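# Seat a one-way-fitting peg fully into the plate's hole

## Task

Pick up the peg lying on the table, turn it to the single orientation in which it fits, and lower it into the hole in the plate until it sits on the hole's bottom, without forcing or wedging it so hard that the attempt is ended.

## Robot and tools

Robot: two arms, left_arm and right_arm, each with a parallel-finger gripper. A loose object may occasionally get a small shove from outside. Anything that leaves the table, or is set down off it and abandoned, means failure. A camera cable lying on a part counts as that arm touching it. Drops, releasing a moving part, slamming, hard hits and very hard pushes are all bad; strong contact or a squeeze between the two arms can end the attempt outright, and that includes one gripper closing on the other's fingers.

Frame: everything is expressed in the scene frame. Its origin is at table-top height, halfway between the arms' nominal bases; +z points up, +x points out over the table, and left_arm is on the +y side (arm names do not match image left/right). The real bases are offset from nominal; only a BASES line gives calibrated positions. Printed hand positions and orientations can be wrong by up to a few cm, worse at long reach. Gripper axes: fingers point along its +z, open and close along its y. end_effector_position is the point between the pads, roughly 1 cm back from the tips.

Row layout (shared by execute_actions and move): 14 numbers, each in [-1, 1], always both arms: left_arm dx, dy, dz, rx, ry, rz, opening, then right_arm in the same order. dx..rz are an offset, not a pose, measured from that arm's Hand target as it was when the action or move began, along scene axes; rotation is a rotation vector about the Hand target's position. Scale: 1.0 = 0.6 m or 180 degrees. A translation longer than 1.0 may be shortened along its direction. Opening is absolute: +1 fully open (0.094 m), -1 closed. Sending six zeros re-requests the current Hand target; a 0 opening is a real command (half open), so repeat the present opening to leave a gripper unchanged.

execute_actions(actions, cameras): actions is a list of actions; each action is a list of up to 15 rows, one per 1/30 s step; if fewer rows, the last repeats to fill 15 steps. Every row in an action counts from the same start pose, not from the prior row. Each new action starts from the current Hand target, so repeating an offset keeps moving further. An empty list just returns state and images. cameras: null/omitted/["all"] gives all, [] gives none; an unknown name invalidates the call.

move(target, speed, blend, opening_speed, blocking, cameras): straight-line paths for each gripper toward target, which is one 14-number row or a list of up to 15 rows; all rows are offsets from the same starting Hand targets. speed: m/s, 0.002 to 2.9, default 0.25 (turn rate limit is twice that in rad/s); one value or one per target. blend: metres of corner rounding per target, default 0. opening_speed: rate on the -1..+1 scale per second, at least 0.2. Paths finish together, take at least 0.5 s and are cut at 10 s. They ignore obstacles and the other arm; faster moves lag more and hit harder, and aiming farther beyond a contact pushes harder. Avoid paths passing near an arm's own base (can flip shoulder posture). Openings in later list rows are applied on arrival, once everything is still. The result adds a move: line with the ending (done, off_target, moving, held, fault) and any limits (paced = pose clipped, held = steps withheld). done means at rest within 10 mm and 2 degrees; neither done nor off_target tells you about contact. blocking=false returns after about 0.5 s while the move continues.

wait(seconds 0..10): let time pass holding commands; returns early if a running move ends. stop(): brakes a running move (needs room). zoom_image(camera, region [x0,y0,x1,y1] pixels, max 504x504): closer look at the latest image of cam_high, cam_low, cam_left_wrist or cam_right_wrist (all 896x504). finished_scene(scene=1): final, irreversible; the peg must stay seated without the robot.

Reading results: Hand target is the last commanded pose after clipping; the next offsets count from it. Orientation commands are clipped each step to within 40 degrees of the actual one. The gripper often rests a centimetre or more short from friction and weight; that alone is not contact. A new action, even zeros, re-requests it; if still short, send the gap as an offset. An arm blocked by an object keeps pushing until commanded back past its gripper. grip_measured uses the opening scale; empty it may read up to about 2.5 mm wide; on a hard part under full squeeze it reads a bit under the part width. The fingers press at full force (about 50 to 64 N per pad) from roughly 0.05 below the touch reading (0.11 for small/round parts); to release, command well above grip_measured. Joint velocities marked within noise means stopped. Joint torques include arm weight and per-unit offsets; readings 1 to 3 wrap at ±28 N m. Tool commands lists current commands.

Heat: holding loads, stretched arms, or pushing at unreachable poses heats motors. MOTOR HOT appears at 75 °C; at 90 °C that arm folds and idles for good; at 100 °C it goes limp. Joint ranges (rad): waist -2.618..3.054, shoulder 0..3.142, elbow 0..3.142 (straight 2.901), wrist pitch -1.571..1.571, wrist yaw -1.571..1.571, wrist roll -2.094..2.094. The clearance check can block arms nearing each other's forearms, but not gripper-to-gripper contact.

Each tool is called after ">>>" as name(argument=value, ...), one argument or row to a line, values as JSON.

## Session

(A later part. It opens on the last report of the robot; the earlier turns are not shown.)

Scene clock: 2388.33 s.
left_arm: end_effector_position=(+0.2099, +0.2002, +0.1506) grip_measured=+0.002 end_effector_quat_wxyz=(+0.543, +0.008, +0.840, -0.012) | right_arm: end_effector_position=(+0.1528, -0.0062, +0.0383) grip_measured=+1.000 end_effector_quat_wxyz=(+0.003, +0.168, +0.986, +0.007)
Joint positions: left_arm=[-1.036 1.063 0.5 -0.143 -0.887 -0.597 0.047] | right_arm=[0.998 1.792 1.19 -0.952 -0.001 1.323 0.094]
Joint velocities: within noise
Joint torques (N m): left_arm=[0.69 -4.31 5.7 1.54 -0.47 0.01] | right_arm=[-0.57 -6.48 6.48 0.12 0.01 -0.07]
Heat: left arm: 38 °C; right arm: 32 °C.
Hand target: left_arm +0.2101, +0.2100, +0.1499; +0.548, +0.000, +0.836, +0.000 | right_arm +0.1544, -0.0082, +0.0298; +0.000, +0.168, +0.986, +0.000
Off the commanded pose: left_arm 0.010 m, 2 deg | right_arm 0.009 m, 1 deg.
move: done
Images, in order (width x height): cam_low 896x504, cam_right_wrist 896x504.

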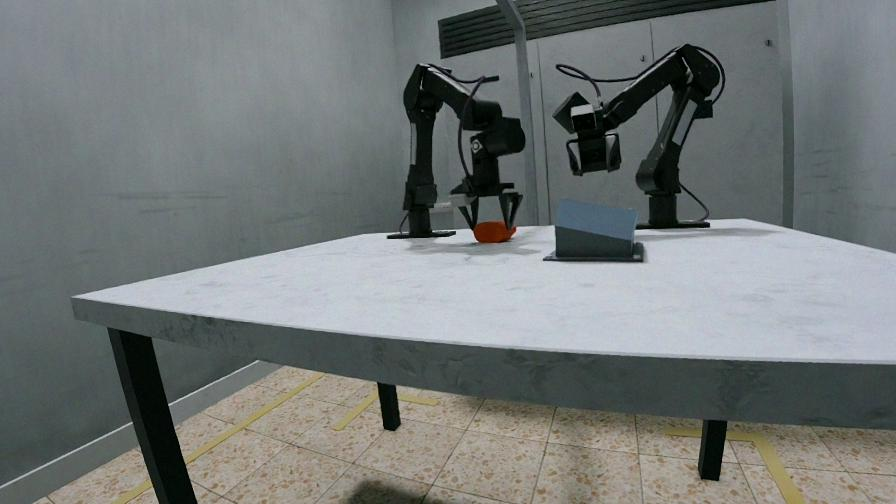

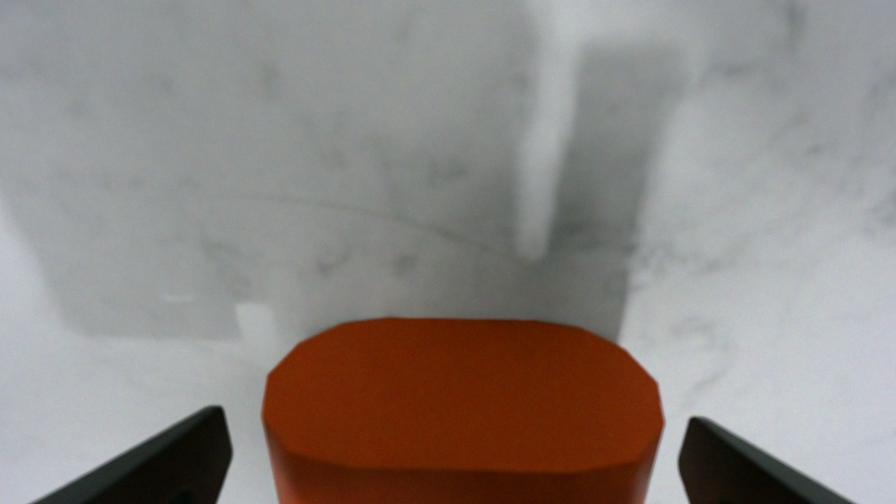

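>>> move(
  target=[0, 0, 0, 0, 0, 0, 0.0, -0.0012, -0.0035, -0.02, 0, 0, 0, 1.0],
  speed=0.08,
  cameras=["cam_right_wrist", "cam_low"],
)

>>> zoom_image(
  camera="cam_low",
  region=[450, 170, 550, 260],
)

Scene clock: 2410.10 s.
left_arm: end_effector_position=(+0.2099, +0.2002, +0.1506) grip_measured=+0.002 end_effector_quat_wxyz=(+0.543, +0.008, +0.840, -0.012) | right_arm: end_effector_position=(+0.1526, -0.0078, +0.0267) grip_measured=+1.000 end_effector_quat_wxyz=(+0.003, +0.168, +0.986, +0.008)
Joint positions: left_arm=[-1.036 1.063 0.5 -0.143 -0.887 -0.597 0.047] | right_arm=[0.996 1.803 1.153 -0.903 -0.001 1.322 0.094]
Joint velocities: within noise
Joint torques (N m): left_arm=[0.7 -4.3 5.7 1.54 -0.48 0.01] | right_arm=[-0.55 -6.39 6.3 0.11 0.02 -0.07]
Heat: left arm: 37 °C; right arm: 32 °C.
Hand target: left_arm +0.2101, +0.2100, +0.1499; +0.548, +0.000, +0.836, +0.000 | right_arm +0.1537, -0.0103, +0.0178; +0.000, +0.168, +0.986, +0.000
Off the commanded pose: left_arm 0.010 m, 2 deg | right_arm 0.009 m, 1 deg.
move: done
Images, in order (width x height): cam_low 896x504, cam_right_wrist 896x504.

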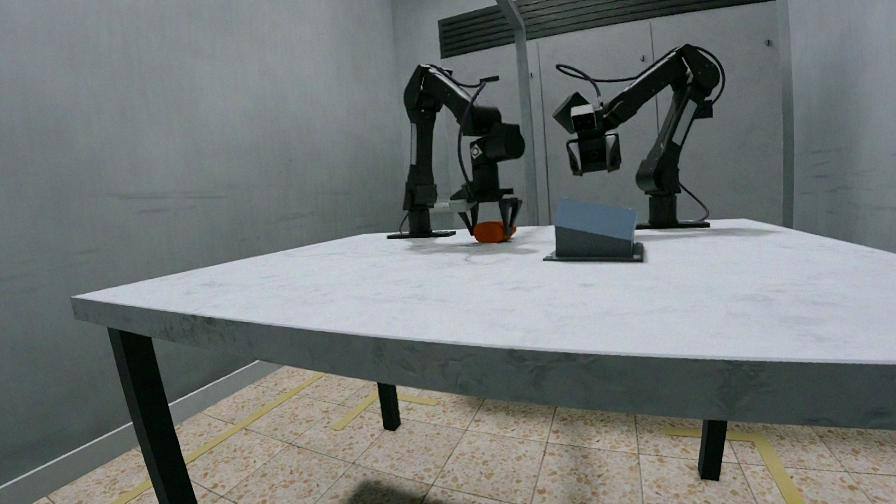

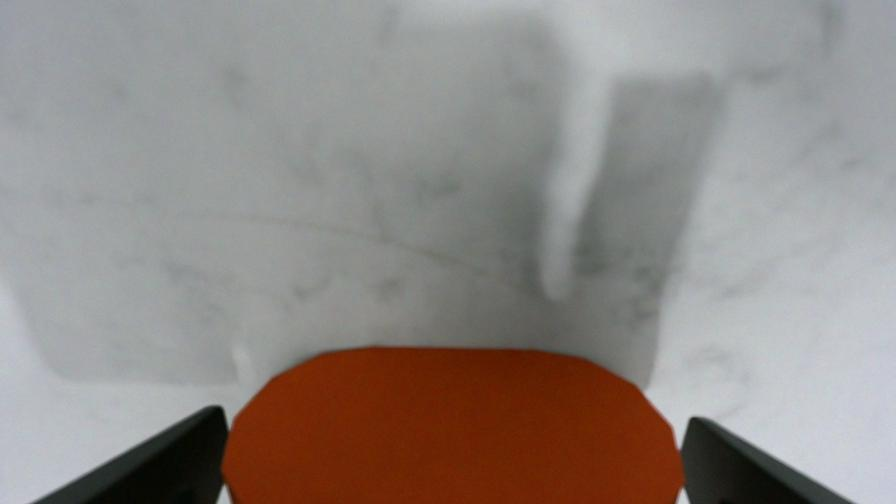

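Scaled by 5.040 from the camera's 896x504 image, which has a finer 1280x720 frame.

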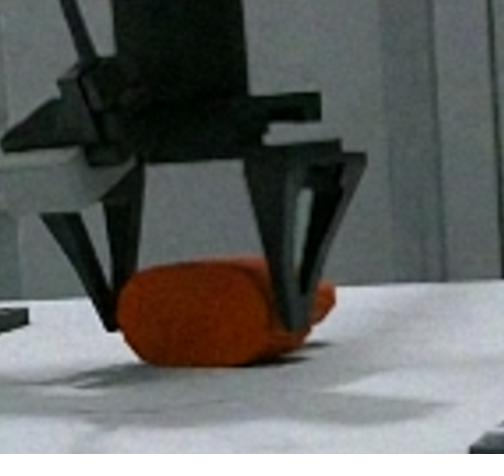

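>>> move(
  target=[0, 0, 0, 0, 0, 0, 0.0, 0, 0, 0, 0, 0, 0, 0.5],
  opening_speed=0.3,
  cameras=["cam_right_wrist", "cam_low"],
)

>>> zoom_image(
  camera="cam_right_wrist",
  region=[200, 300, 704, 504],
)

Scene clock: 2424.93 s.
left_arm: end_effector_position=(+0.2099, +0.2002, +0.1506) grip_measured=+0.002 end_effector_quat_wxyz=(+0.543, +0.008, +0.840, -0.012) | right_arm: end_effector_position=(+0.1528, -0.0074, +0.0267) grip_measured=+0.684 end_effector_quat_wxyz=(+0.004, +0.168, +0.986, +0.009)
Joint positions: left_arm=[-1.036 1.063 0.5 -0.143 -0.887 -0.597 0.047] | right_arm=[0.996 1.803 1.153 -0.901 -0.001 1.322 0.079]
Joint velocities: within noise
Joint torques (N m): left_arm=[0.68 -4.29 5.7 1.54 -0.48 0] | right_arm=[-0.55 -6.41 6.31 0.11 0.02 -0.07]
Heat: left arm: 37 °C; right arm: 32 °C.
Hand target: left_arm +0.2101, +0.2100, +0.1499; +0.548, +0.000, +0.836, +0.000 | right_arm +0.1537, -0.0103, +0.0178; +0.000, +0.168, +0.986, +0.000
Off the commanded pose: left_arm 0.010 m, 2 deg | right_arm 0.009 m, 1 deg.
move: done
Images, in order (width x height): cam_low 896x504, cam_right_wrist 896x504.

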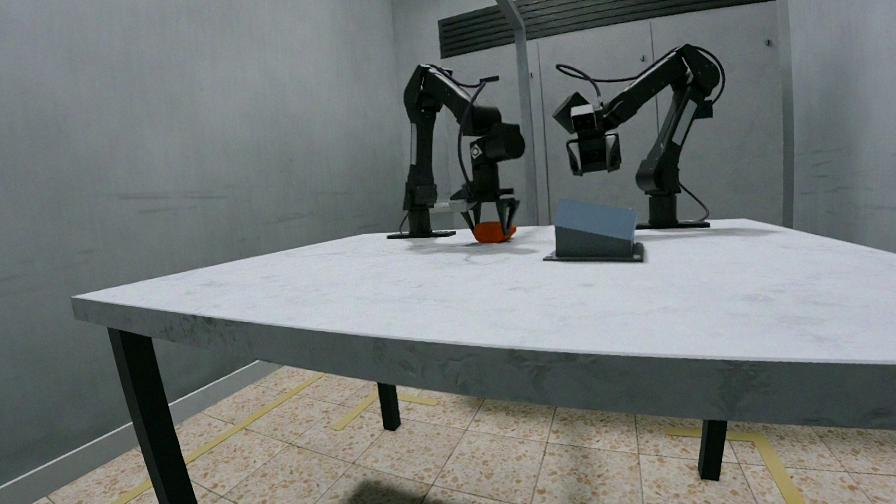

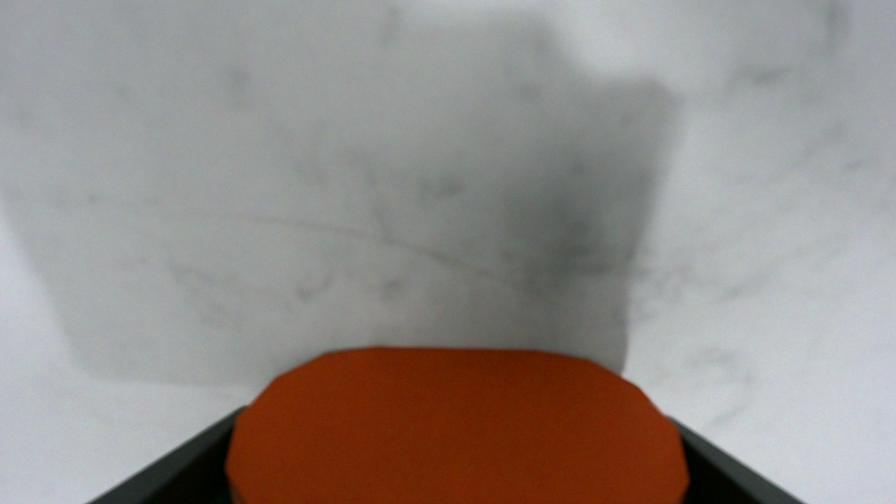

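Scaled by 1.000.

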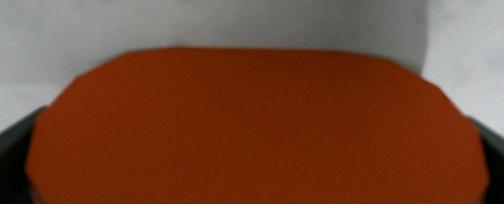

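>>> move(
  target=[0, 0, 0, 0, 0, 0, 0.0, 0, 0, 0.2, 0, 0, 0, 0.45],
  speed=0.12,
  cameras=["cam_right_wrist", "cam_low"],
)

>>> zoom_image(
  camera="cam_low",
  region=[430, 130, 560, 260],
)

Scene clock: 2529.00 s.
left_arm: end_effector_position=(+0.2099, +0.2002, +0.1506) grip_measured=+0.002 end_effector_quat_wxyz=(+0.543, +0.008, +0.840, -0.012) | right_arm: end_effector_position=(+0.1515, -0.0094, +0.1204) grip_measured=+0.684 end_effector_quat_wxyz=(-0.008, +0.168, +0.986, -0.018)
Joint positions: left_arm=[-1.036 1.063 0.5 -0.143 -0.887 -0.597 0.047] | right_arm=[0.996 1.769 1.494 -1.334 -0.001 1.322 0.079]
Joint velocities: within noise
Joint torques (N m): left_arm=[0.7 -4.31 5.67 1.54 -0.46 0] | right_arm=[-0.54 -11.84 9.87 -0.39 0.02 -0.07]
Heat: left arm: 37 °C; right arm: 32 °C.
Hand target: left_arm +0.2101, +0.2101, +0.1499; +0.548, +0.000, +0.836, +0.000 | right_arm +0.1537, -0.0103, +0.1379; +0.000, +0.168, +0.986, +0.000
Off the commanded pose: left_arm 0.010 m, 2 deg | right_arm 0.018 m, 2 deg.
move: off_target (right_arm)
Images, in order (width x height): cam_low 896x504, cam_right_wrist 896x504.

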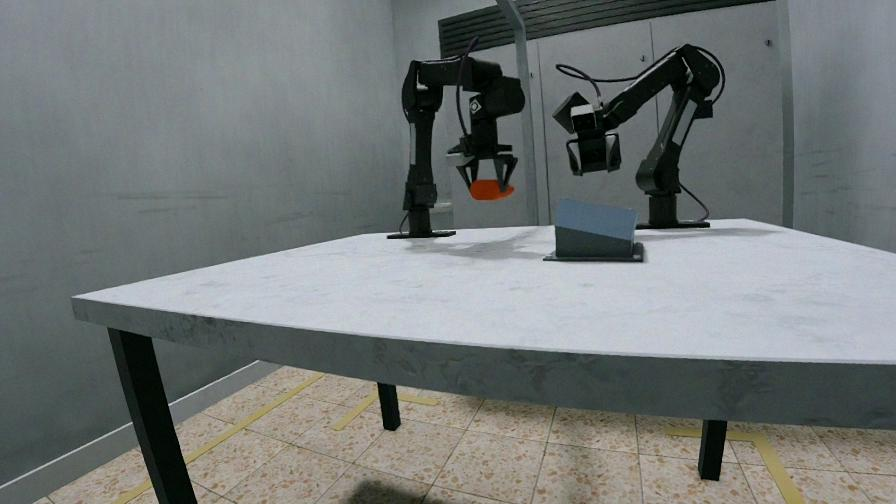

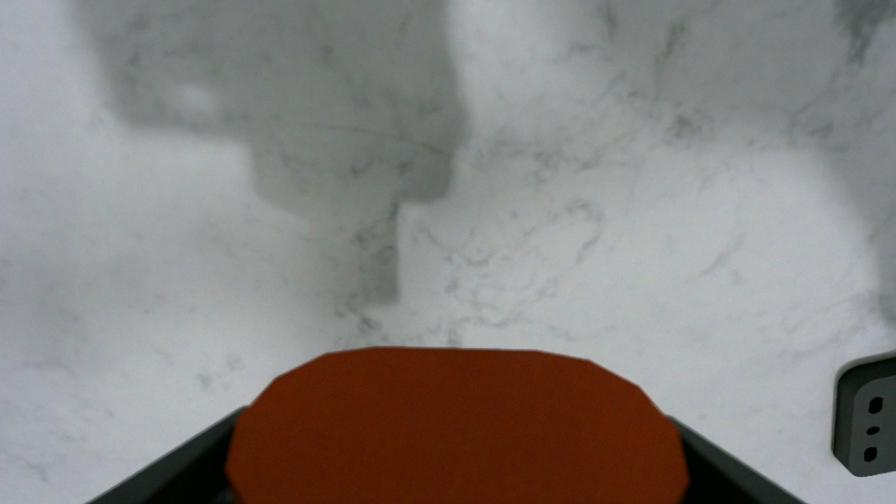

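Scaled by 3.877 from the camera's 896x504 image, which has a finer 1280x720 frame.

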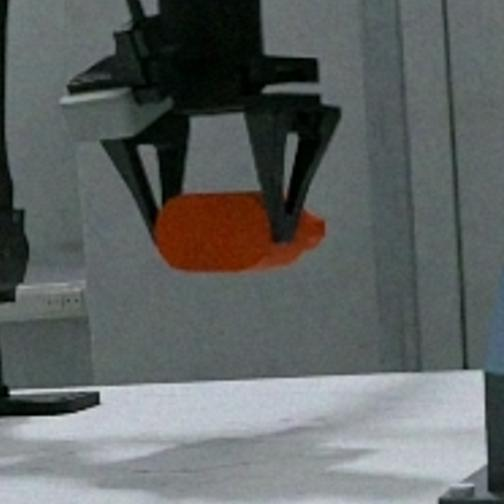

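>>> move(
  target=[0, 0, 0, 0, 0, 0, 0.0, 0.1605, -0.1162, 0.2035, 0.2505, -0.3904, 0.4869, 0.45],
  speed=0.2,
)

Scene clock: 2546.27 s.
left_arm: end_effector_position=(+0.2099, +0.2002, +0.1506) grip_measured=+0.002 end_effector_quat_wxyz=(+0.543, +0.008, +0.840, -0.012) | right_arm: end_effector_position=(+0.2490, -0.0819, +0.2460) grip_measured=+0.684 end_effector_quat_wxyz=(+0.432, -0.536, +0.612, +0.390)
Joint positions: left_arm=[-1.036 1.063 0.5 -0.143 -0.887 -0.597 0.047] | right_arm=[0.096 1.36 1.069 -0.75 -1.188 -0.992 0.079]
Joint velocities: within noise
Joint torques (N m): left_arm=[0.72 -4.27 5.7 1.53 -0.47 0.01] | right_arm=[-0.46 -4.15 11.38 0.7 -1.16 -0.14]
Heat: left arm: 37 °C; right arm: 34 °C.
Hand target: left_arm +0.2101, +0.2100, +0.1499; +0.548, +0.000, +0.836, +0.000 | right_arm +0.2500, -0.0799, +0.2599; +0.444, -0.539, +0.591, +0.405
Off the commanded pose: left_arm 0.010 m, 2 deg | right_arm 0.014 m, 3 deg.
move: off_target (right_arm)

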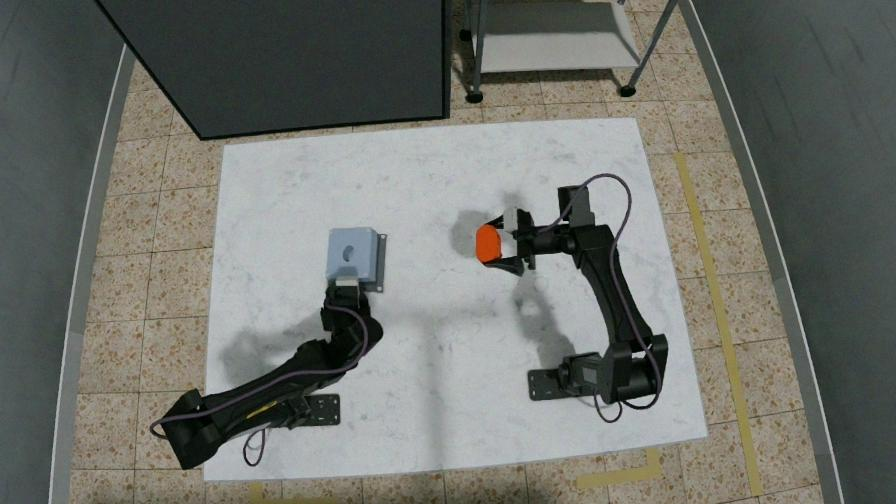

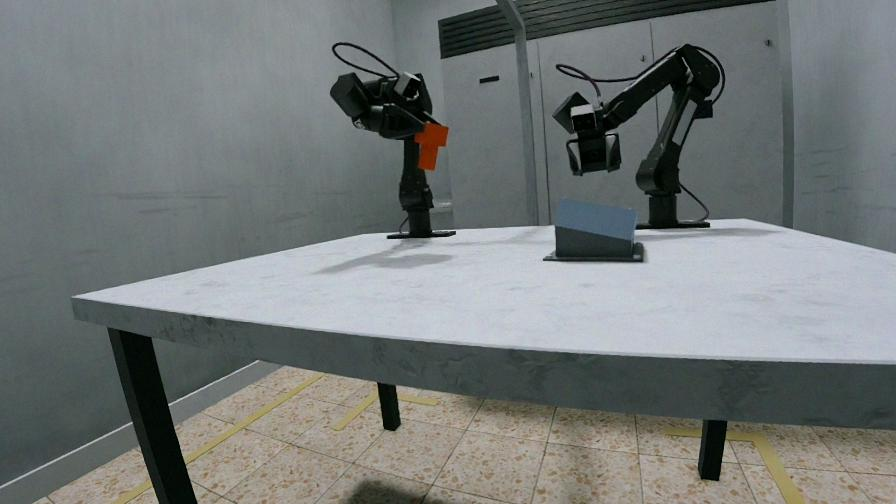

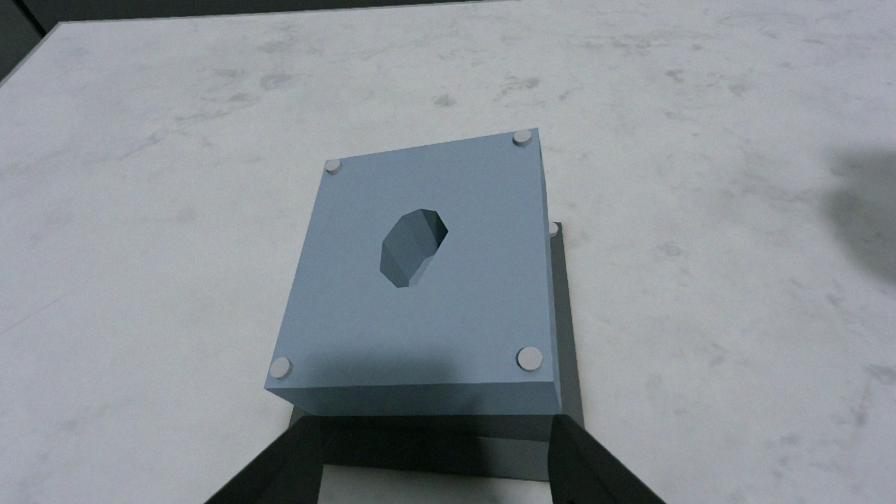

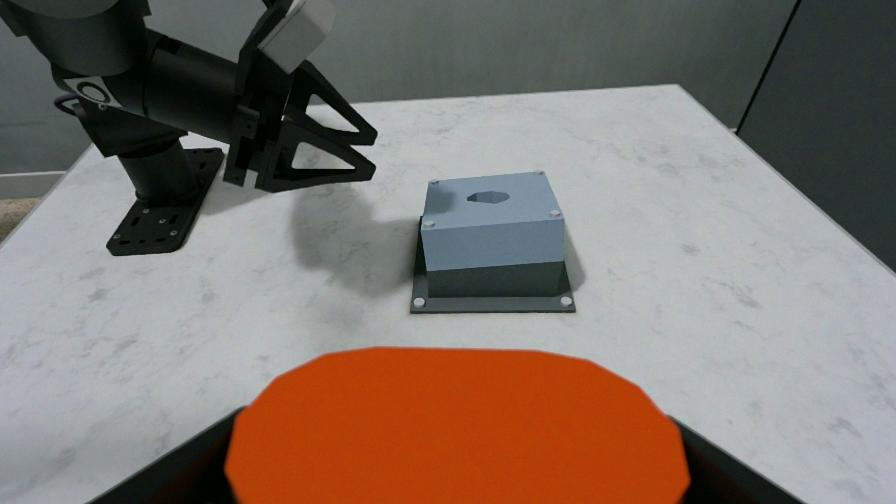

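>>> zoom_image(
  camera="cam_right_wrist",
  region=[400, 160, 590, 330],
)

>>> zoom_image(
  camera="cam_right_wrist",
  region=[410, 160, 500, 240],
)

>>> zoom_image(
  camera="cam_right_wrist",
  region=[500, 160, 590, 240],
)

Scaled by 2.653 from the camera's 896x504 image, which has a finer 1280x720 frame.

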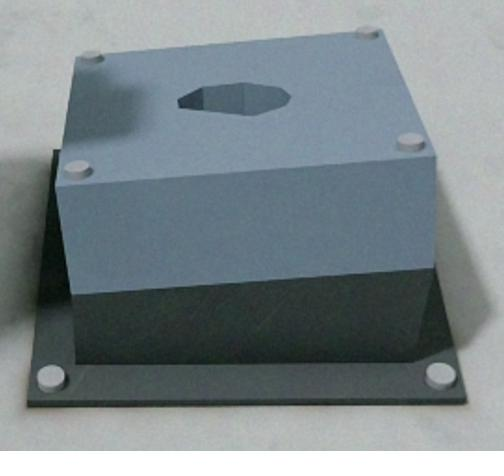

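Scaled by 5.600 from the camera's 896x504 image, which has a finer 1280x720 frame.

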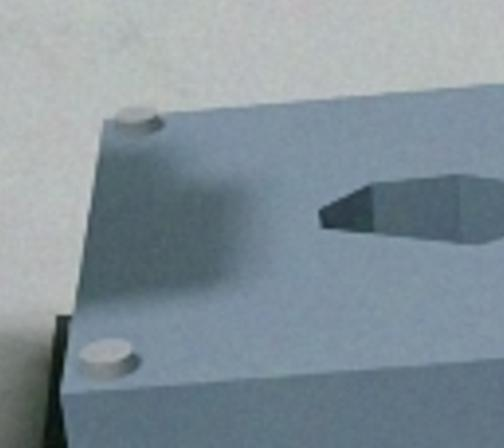

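Scaled by 5.600 from the camera's 896x504 image, which has a finer 1280x720 frame.

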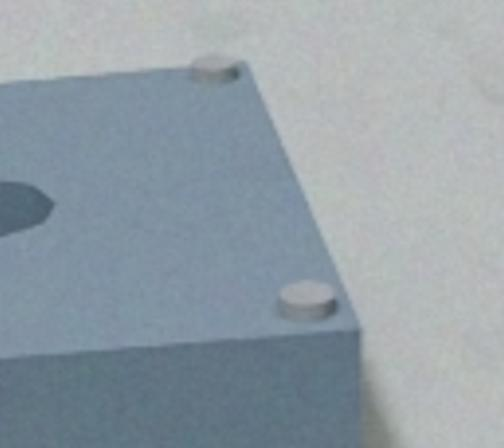

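>>> move(
  target=[-0.05, 0, 0, 0, 0, 0, 0.0, 0.0933, 0.4865, -0.0515, 0.0147, -0.0373, 0.0104, 0.45],
  speed=0.15,
)

Scene clock: 2710.27 s.
left_arm: end_effector_position=(+0.1821, +0.2043, +0.1475) grip_measured=+0.002 end_effector_quat_wxyz=(+0.542, +0.004, +0.840, -0.007) | right_arm: end_effector_position=(+0.2986, +0.2041, +0.2180) grip_measured=+0.684 end_effector_quat_wxyz=(-0.464, +0.564, -0.560, -0.391)
Joint positions: left_arm=[-1.172 1.019 0.5 -0.334 -0.992 -0.774 0.047] | right_arm=[0.792 1.976 1.445 0.185 -0.679 -0.31 0.079]
Joint velocities: within noise
Joint torques (N m): left_arm=[-0.66 -3.77 6.57 1.18 -0.57 -0.12] | right_arm=[-0.02 -9.61 12.34 2.13 -0.16 0.06]
Heat: left arm: 37 °C; right arm: 38 °C.
Hand target: left_arm +0.1801, +0.2100, +0.1500; +0.548, +0.000, +0.836, +0.000 | right_arm +0.3060, +0.2120, +0.2291; -0.483, +0.561, -0.545, -0.393
Off the commanded pose: left_arm 0.007 m, 1 deg | right_arm 0.015 m, 3 deg.
move: off_target (right_arm)

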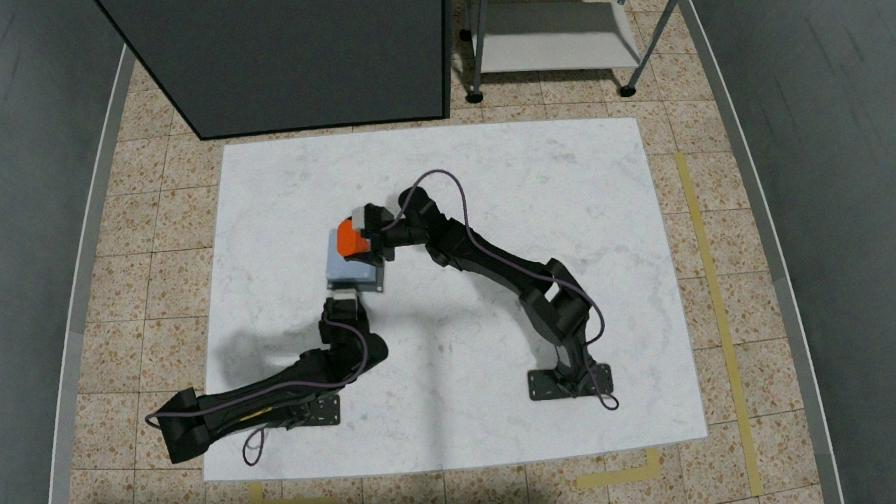

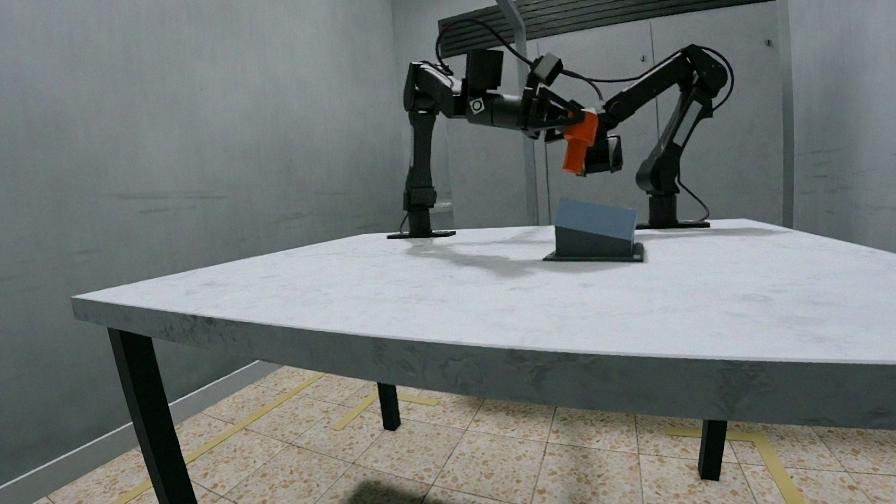

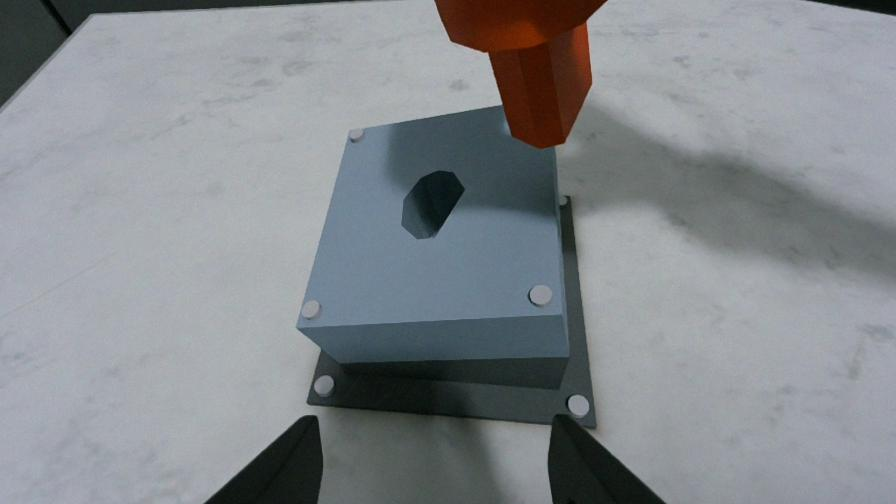

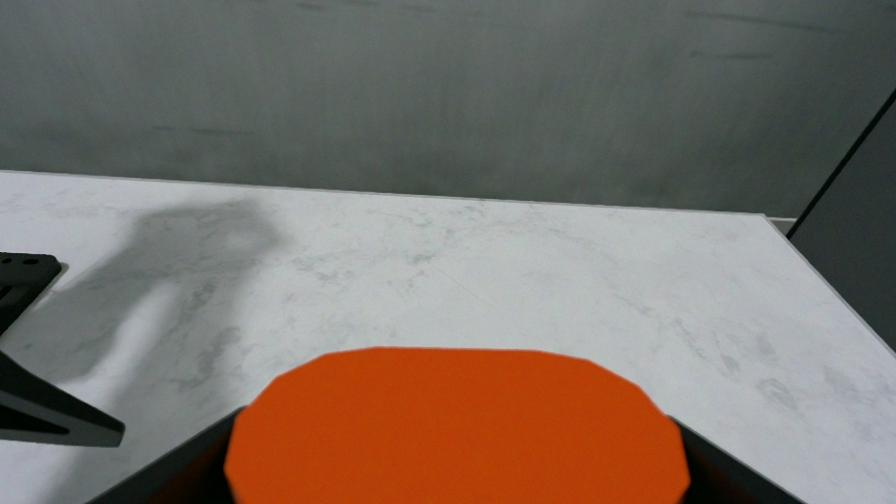

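>>> zoom_image(
  camera="cam_left_wrist",
  region=[420, 0, 620, 160],
)

>>> zoom_image(
  camera="cam_left_wrist",
  region=[290, 90, 600, 400],
)

>>> zoom_image(
  camera="cam_left_wrist",
  region=[390, 155, 490, 255],
)

Scaled by 2.520 from the camera's 896x504 image, which has a finer 1280x720 frame.

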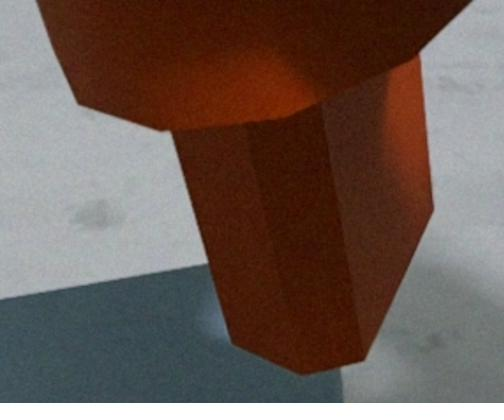

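Scaled by 1.626 from the camera's 896x504 image, which has a finer 1280x720 frame.

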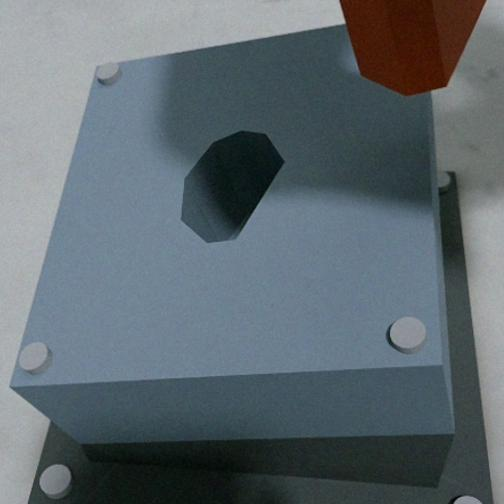

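Scaled by 5.040 from the camera's 896x504 image, which has a finer 1280x720 frame.

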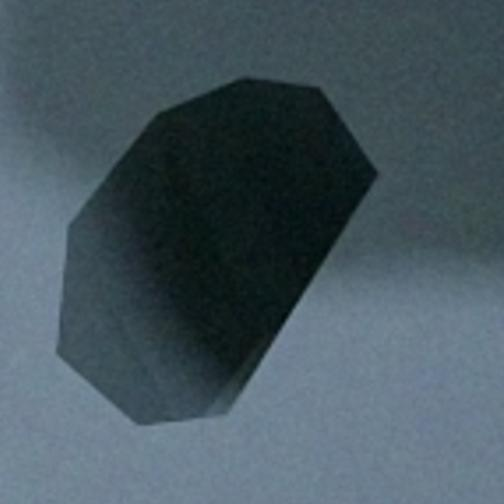

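>>> zoom_image(
  camera="cam_left_wrist",
  region=[480, 0, 600, 80],
)

>>> zoom_image(
  camera="cam_left_wrist",
  region=[480, 75, 600, 155],
)

Scaled by 4.200 from the camera's 896x504 image, which has a finer 1280x720 frame.

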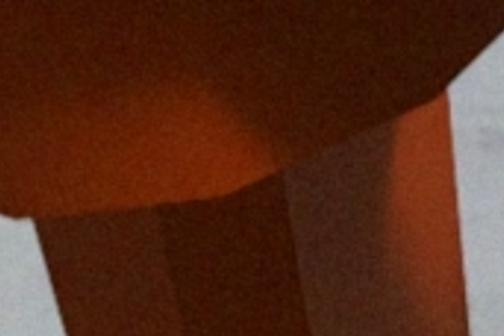

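Scaled by 4.200 from the camera's 896x504 image, which has a finer 1280x720 frame.

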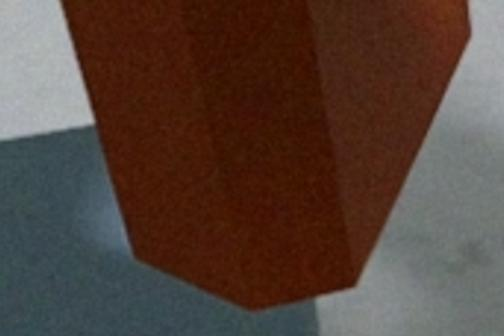

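>>> move(
  target=[0, 0, 0, 0, 0, 0, 0.0, 0.0078, 0.0877, -0.0248, 0, 0, 0, 0.45],
  speed=0.12,
  cameras=["cam_left_wrist", "cam_high"],
)

>>> zoom_image(
  camera="cam_left_wrist",
  region=[340, 20, 560, 260],
)

Scene clock: 2862.93 s.
left_arm: end_effector_position=(+0.1820, +0.2045, +0.1474) grip_measured=+0.002 end_effector_quat_wxyz=(+0.542, +0.004, +0.840, -0.007) | right_arm: end_effector_position=(+0.3037, +0.2580, +0.2080) grip_measured=+0.684 end_effector_quat_wxyz=(-0.470, +0.565, -0.554, -0.391)
Joint positions: left_arm=[-1.172 1.019 0.5 -0.336 -0.992 -0.775 0.047] | right_arm=[0.865 2.147 1.645 0.188 -0.613 -0.286 0.079]
Joint velocities: within noise
Joint torques (N m): left_arm=[-0.69 -3.75 6.6 1.18 -0.57 -0.12] | right_arm=[-0.14 -10.95 12.46 2.01 -0.11 0.07]
Heat: left arm: 38 °C; right arm: 45 °C.
Hand target: left_arm +0.1801, +0.2101, +0.1500; +0.548, +0.000, +0.836, +0.000 | right_arm +0.3107, +0.2646, +0.2142; -0.483, +0.561, -0.545, -0.393
Off the commanded pose: left_arm 0.006 m, 1 deg | right_arm 0.011 m, 2 deg.
move: off_target (right_arm)
Images, in order (width x height): cam_high 896x504, cam_left_wrist 896x504.

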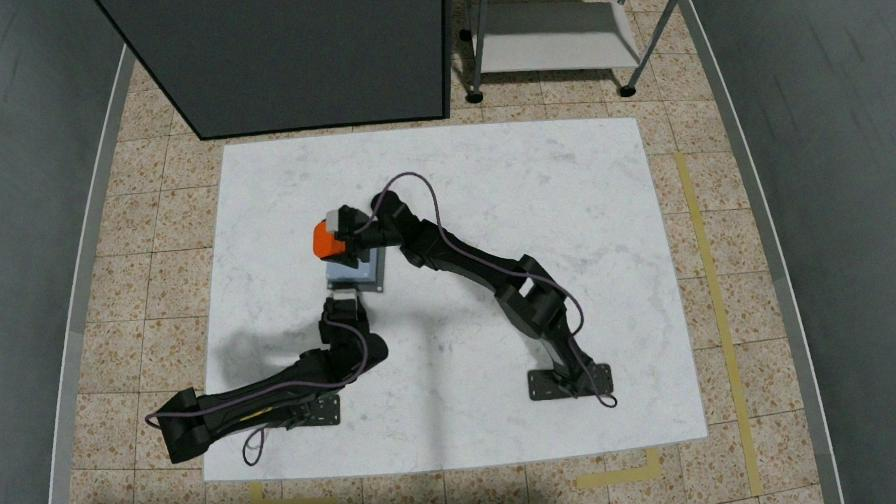

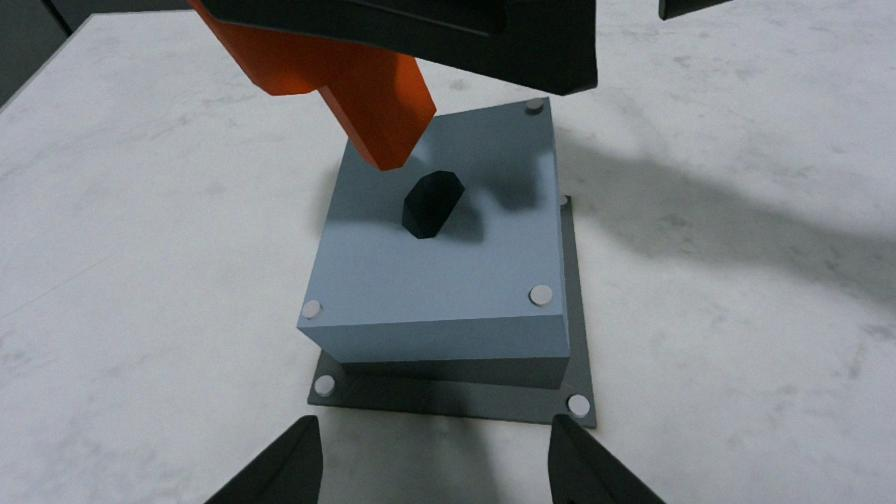

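Scaled by 2.100 from the camera's 896x504 image, which has a finer 1280x720 frame.

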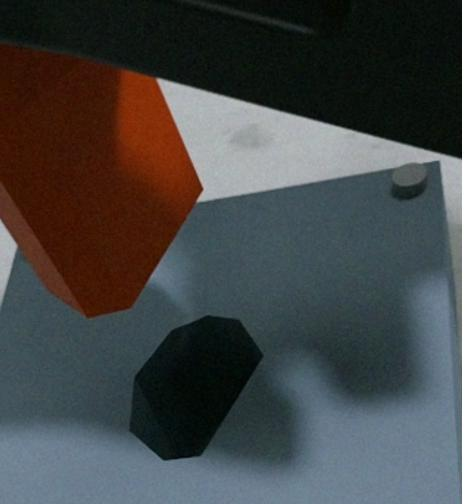

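>>> zoom_image(
  camera="cam_left_wrist",
  region=[330, 60, 450, 180],
)

>>> zoom_image(
  camera="cam_left_wrist",
  region=[390, 155, 480, 245],
)

>>> zoom_image(
  camera="cam_left_wrist",
  region=[280, 90, 600, 410],
)

Scaled by 4.200 from the camera's 896x504 image, which has a finer 1280x720 frame.

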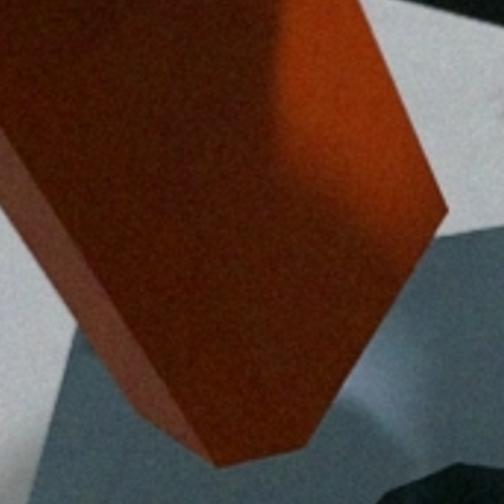

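Scaled by 5.600 from the camera's 896x504 image, which has a finer 1280x720 frame.

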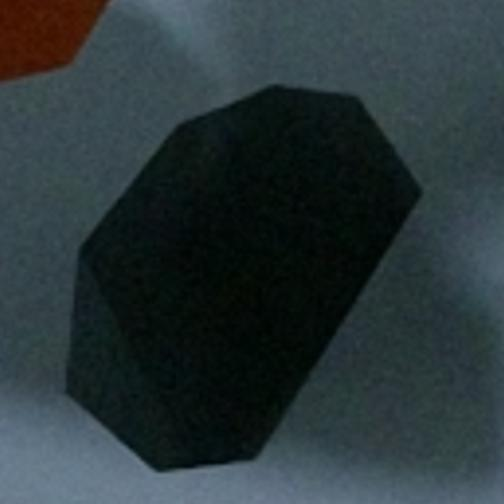

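Scaled by 1.575 from the camera's 896x504 image, which has a finer 1280x720 frame.

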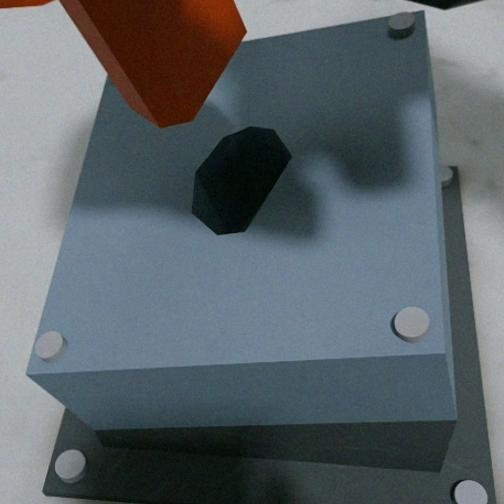

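>>> move(
  target=[0, 0, 0, 0, 0, 0, 0.0, 0.0037, -0.0118, -0.0485, 0.0017, -0.0069, -0.0240, 0.45],
  speed=0.1,
  cameras=["cam_left_wrist", "cam_low"],
)

>>> zoom_image(
  camera="cam_left_wrist",
  region=[350, 60, 500, 260],
)

Scene clock: 3040.60 s.
left_arm: end_effector_position=(+0.1820, +0.2045, +0.1474) grip_measured=+0.002 end_effector_quat_wxyz=(+0.542, +0.004, +0.840, -0.007) | right_arm: end_effector_position=(+0.3124, +0.2515, +0.1853) grip_measured=+0.684 end_effector_quat_wxyz=(-0.493, +0.546, -0.570, -0.366)
Joint positions: left_arm=[-1.172 1.019 0.5 -0.336 -0.992 -0.775 0.047] | right_arm=[0.868 2.147 1.538 0.32 -0.529 -0.275 0.079]
Joint velocities: within noise
Joint torques (N m): left_arm=[-0.72 -3.79 6.58 1.18 -0.57 -0.11] | right_arm=[0.51 -11.18 8.87 2.35 -0.06 0.08]
Heat: left arm: 39 °C; right arm: 50 °C.
Hand target: left_arm +0.1801, +0.2100, +0.1500; +0.548, +0.000, +0.836, +0.000 | right_arm +0.3129, +0.2575, +0.1849; -0.505, +0.543, -0.560, -0.370
Off the commanded pose: left_arm 0.006 m, 1 deg | right_arm 0.006 m, 2 deg.
move: done
Images, in order (width x height): cam_low 896x504, cam_left_wrist 896x504.

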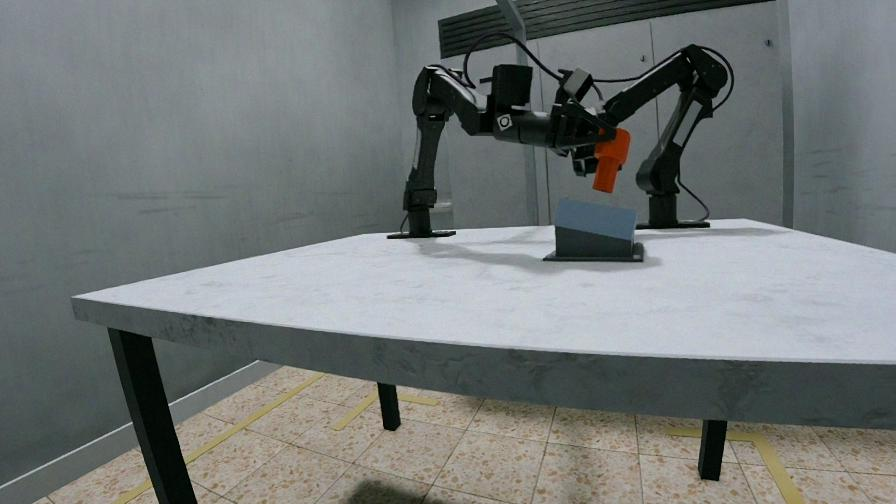

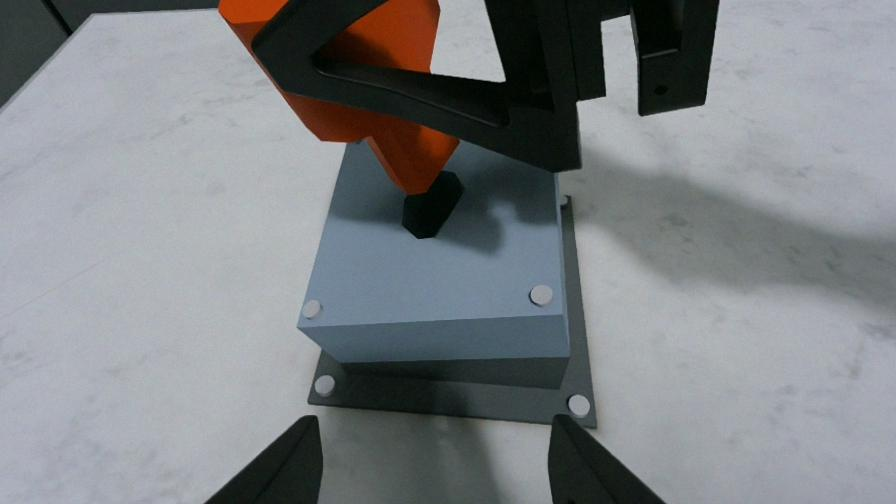

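Scaled by 2.520 from the camera's 896x504 image, which has a finer 1280x720 frame.

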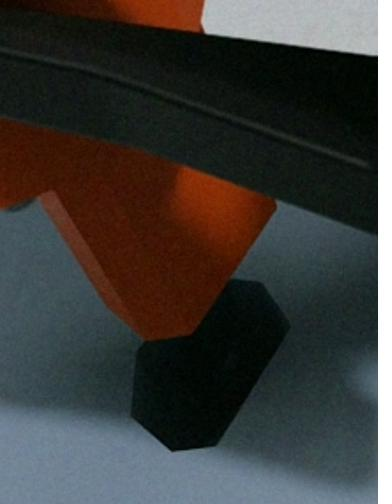

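>>> zoom_image(
  camera="cam_left_wrist",
  region=[370, 125, 480, 245],
)

Scaled by 4.200 from the camera's 896x504 image, which has a finer 1280x720 frame.

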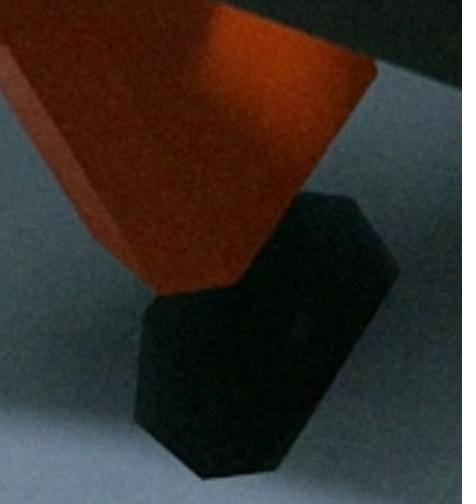

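>>> zoom_image(
  camera="cam_left_wrist",
  region=[340, 125, 420, 205],
)

Scaled by 6.300 from the camera's 896x504 image, which has a finer 1280x720 frame.

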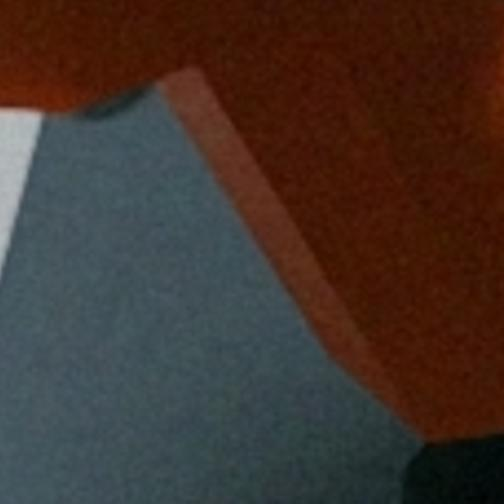

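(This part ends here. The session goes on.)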